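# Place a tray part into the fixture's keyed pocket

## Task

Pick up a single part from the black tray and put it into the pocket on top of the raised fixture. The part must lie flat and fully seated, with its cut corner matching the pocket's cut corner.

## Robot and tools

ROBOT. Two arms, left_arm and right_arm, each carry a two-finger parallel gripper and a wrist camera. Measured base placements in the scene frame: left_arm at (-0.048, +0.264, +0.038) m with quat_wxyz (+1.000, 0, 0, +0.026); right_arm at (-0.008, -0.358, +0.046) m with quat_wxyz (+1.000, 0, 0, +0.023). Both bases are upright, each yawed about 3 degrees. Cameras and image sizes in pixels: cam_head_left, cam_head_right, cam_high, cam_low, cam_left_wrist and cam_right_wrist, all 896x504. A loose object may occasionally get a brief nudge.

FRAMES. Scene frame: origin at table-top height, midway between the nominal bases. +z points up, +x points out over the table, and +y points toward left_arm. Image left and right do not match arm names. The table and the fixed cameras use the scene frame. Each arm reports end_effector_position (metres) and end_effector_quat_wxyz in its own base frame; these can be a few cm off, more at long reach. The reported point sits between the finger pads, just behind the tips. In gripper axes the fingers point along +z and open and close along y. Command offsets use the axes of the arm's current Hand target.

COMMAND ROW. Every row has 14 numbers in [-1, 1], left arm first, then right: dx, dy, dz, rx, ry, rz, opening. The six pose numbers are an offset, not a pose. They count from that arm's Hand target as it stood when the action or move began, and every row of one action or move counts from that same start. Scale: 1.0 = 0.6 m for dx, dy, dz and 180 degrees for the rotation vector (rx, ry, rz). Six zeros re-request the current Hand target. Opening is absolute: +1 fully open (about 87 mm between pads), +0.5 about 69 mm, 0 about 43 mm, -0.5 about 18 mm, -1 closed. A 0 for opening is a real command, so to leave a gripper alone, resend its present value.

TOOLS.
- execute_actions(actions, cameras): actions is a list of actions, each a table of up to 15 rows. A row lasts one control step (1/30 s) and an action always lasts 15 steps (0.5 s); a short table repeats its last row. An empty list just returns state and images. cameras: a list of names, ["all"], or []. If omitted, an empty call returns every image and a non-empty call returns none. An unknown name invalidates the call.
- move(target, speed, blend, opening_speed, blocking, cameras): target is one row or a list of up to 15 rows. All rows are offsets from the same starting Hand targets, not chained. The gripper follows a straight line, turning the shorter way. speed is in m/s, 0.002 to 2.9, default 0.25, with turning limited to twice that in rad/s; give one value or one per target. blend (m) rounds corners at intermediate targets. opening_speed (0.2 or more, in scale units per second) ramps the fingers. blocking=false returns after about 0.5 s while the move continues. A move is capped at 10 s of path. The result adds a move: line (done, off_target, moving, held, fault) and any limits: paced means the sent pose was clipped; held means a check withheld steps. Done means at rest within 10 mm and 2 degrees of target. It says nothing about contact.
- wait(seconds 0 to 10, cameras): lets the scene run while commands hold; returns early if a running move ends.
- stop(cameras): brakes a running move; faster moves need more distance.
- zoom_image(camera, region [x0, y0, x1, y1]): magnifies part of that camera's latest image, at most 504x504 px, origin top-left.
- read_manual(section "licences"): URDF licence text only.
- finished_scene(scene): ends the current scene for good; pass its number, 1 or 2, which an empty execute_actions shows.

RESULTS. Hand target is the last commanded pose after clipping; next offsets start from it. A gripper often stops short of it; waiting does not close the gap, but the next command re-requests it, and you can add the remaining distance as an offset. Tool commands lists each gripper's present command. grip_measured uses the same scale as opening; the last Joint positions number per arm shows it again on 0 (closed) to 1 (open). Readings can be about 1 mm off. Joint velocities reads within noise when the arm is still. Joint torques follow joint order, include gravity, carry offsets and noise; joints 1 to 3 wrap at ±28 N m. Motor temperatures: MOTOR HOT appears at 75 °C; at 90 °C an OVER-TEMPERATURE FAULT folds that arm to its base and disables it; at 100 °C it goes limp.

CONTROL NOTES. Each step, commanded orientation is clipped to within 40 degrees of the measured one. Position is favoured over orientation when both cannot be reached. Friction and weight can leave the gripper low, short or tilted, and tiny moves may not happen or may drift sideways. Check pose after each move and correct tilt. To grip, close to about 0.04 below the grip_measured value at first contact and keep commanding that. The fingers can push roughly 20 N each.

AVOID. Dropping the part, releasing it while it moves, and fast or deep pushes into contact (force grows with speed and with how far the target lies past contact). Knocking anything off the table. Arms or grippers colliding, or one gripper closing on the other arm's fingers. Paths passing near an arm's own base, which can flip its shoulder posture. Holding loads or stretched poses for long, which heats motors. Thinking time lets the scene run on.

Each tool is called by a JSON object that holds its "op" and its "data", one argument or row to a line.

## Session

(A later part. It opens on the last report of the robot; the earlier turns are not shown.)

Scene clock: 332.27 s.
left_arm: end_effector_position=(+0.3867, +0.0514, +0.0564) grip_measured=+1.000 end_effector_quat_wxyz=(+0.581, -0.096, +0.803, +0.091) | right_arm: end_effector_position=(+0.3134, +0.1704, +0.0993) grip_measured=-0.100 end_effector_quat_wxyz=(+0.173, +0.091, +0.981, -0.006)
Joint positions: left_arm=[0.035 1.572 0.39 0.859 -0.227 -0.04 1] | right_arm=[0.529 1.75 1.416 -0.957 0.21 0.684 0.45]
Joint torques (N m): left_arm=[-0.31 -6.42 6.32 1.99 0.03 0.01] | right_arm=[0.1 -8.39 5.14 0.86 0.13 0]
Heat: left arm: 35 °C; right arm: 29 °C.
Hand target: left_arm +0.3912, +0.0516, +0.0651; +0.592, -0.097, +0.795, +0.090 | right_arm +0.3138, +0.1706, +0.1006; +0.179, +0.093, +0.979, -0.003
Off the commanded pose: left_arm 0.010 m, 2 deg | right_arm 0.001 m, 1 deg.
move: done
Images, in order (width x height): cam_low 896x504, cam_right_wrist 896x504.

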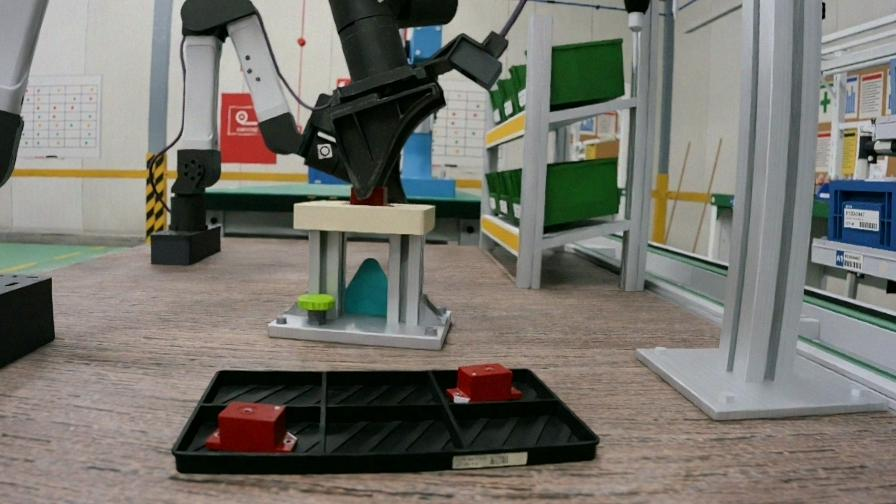

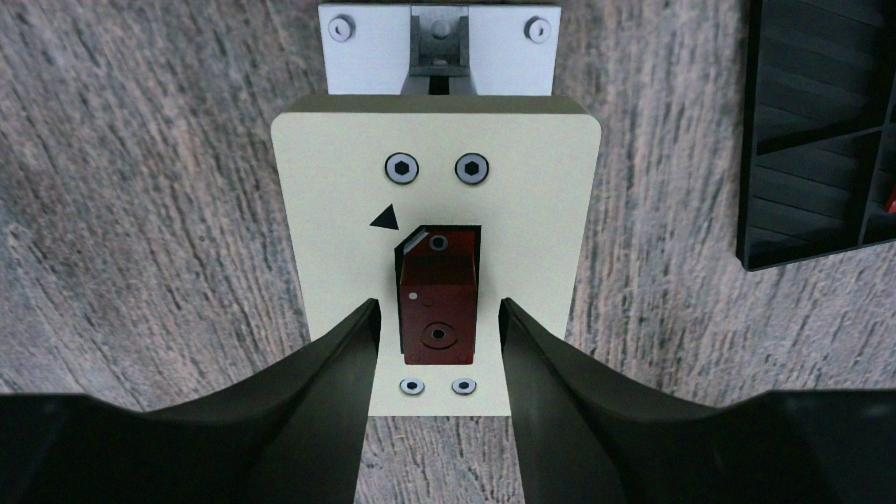

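Now lift straight up.

{"op": "move", "data": {
  "target": [0,0,0,0,0,0,1,-0.0322,0,-0.0858,0,0,0,-0.1],
  "speed": 0.08,
  "cameras": ["cam_right_wrist","cam_low","cam_high","cam_head_left"]
}}

{"op": "zoom_image", "data": {
  "camera": "cam_low",
  "region": [325, 170, 425, 220]
}}

{"op": "zoom_image", "data": {
  "camera": "cam_right_wrist",
  "region": [360, 130, 540, 290]
}}

{"op": "zoom_image", "data": {
  "camera": "cam_head_left",
  "region": [430, 190, 500, 260]
}}

Scene clock: 339.03 s.
left_arm: end_effector_position=(+0.3867, +0.0514, +0.0564) grip_measured=+1.000 end_effector_quat_wxyz=(+0.581, -0.096, +0.803, +0.091) | right_arm: end_effector_position=(+0.3087, +0.1677, +0.1426) grip_measured=-0.100 end_effector_quat_wxyz=(+0.164, +0.090, +0.982, -0.013)
Joint positions: left_arm=[0.035 1.572 0.39 0.859 -0.227 -0.04 1] | right_arm=[0.529 1.75 1.591 -1.155 0.21 0.684 0.45]
Joint torques (N m): left_arm=[-0.29 -6.43 6.34 1.99 0.04 0.01] | right_arm=[-0.2 -8.54 8.18 0.62 0.12 -0.03]
Heat: left arm: 35 °C; right arm: 29 °C.
Hand target: left_arm +0.3912, +0.0516, +0.0651; +0.592, -0.097, +0.795, +0.090 | right_arm +0.3135, +0.1691, +0.1556; +0.179, +0.093, +0.979, -0.003
Off the commanded pose: left_arm 0.010 m, 2 deg | right_arm 0.014 m, 2 deg.
move: off_target (right_arm)
Images, in order (width x height): cam_head_left 896x504, cam_high 896x504, cam_low 896x504, cam_right_wrist 896x504.

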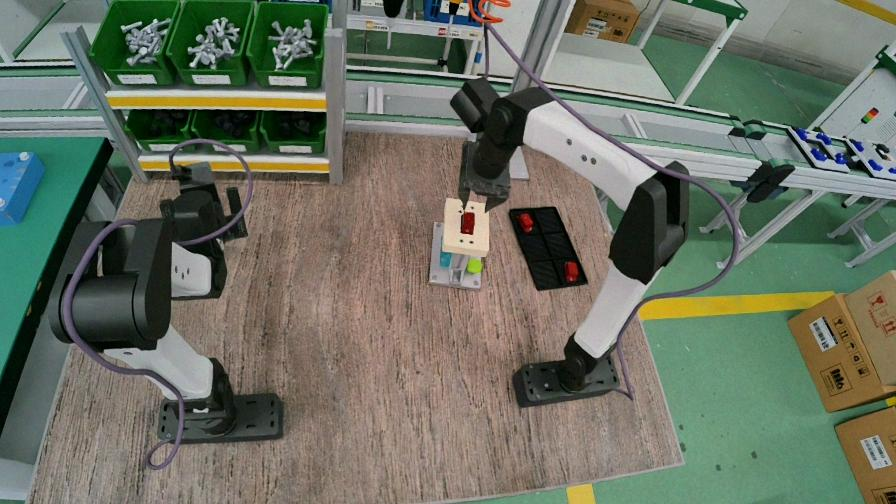

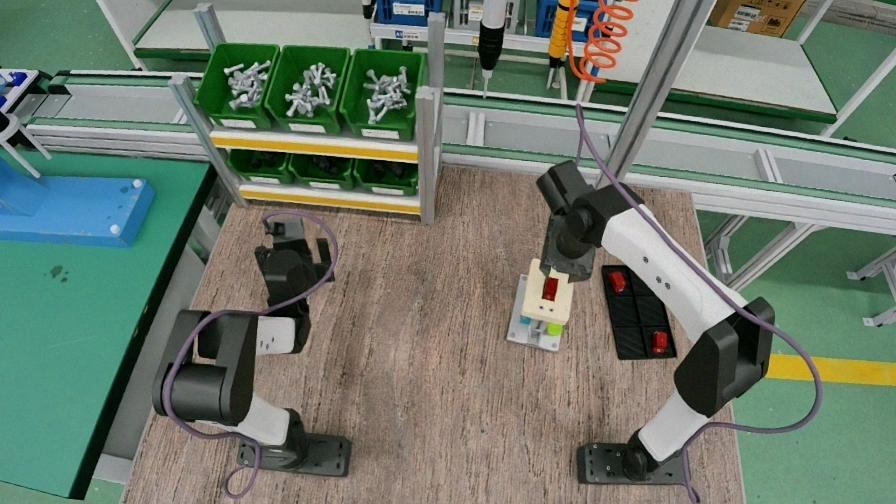

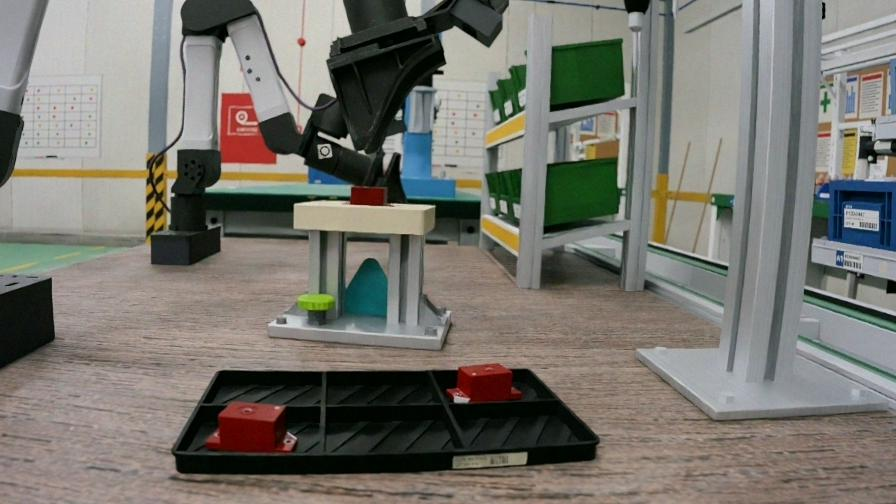

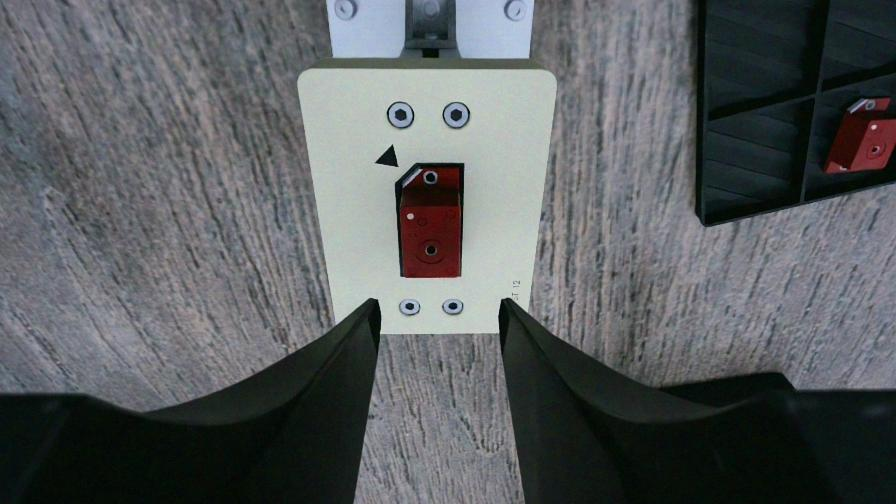

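Scaled by 5.040 from the camera's 896x504 image, which has a finer 1280x720 frame.

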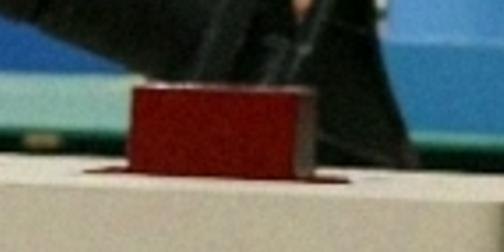

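Scaled by 2.800 from the camera's 896x504 image, which has a finer 1280x720 frame.

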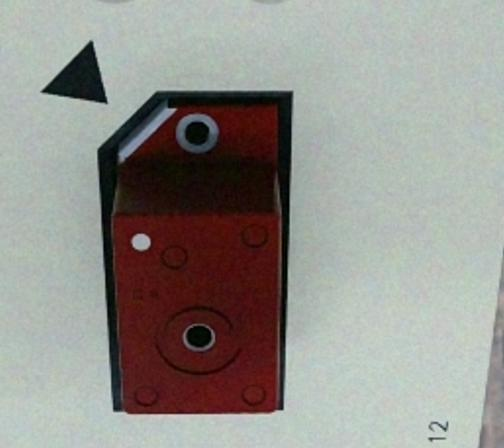

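Scaled by 7.200 from the camera's 896x504 image, which has a finer 1280x720 frame.

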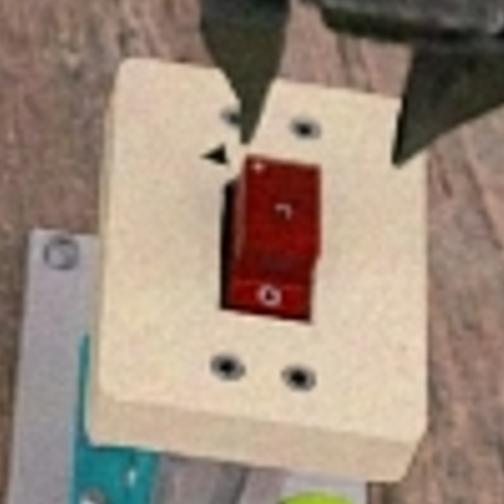

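{"op": "finished_scene", "data": {
  "scene": 2
}}

The scene is finished: the task was done.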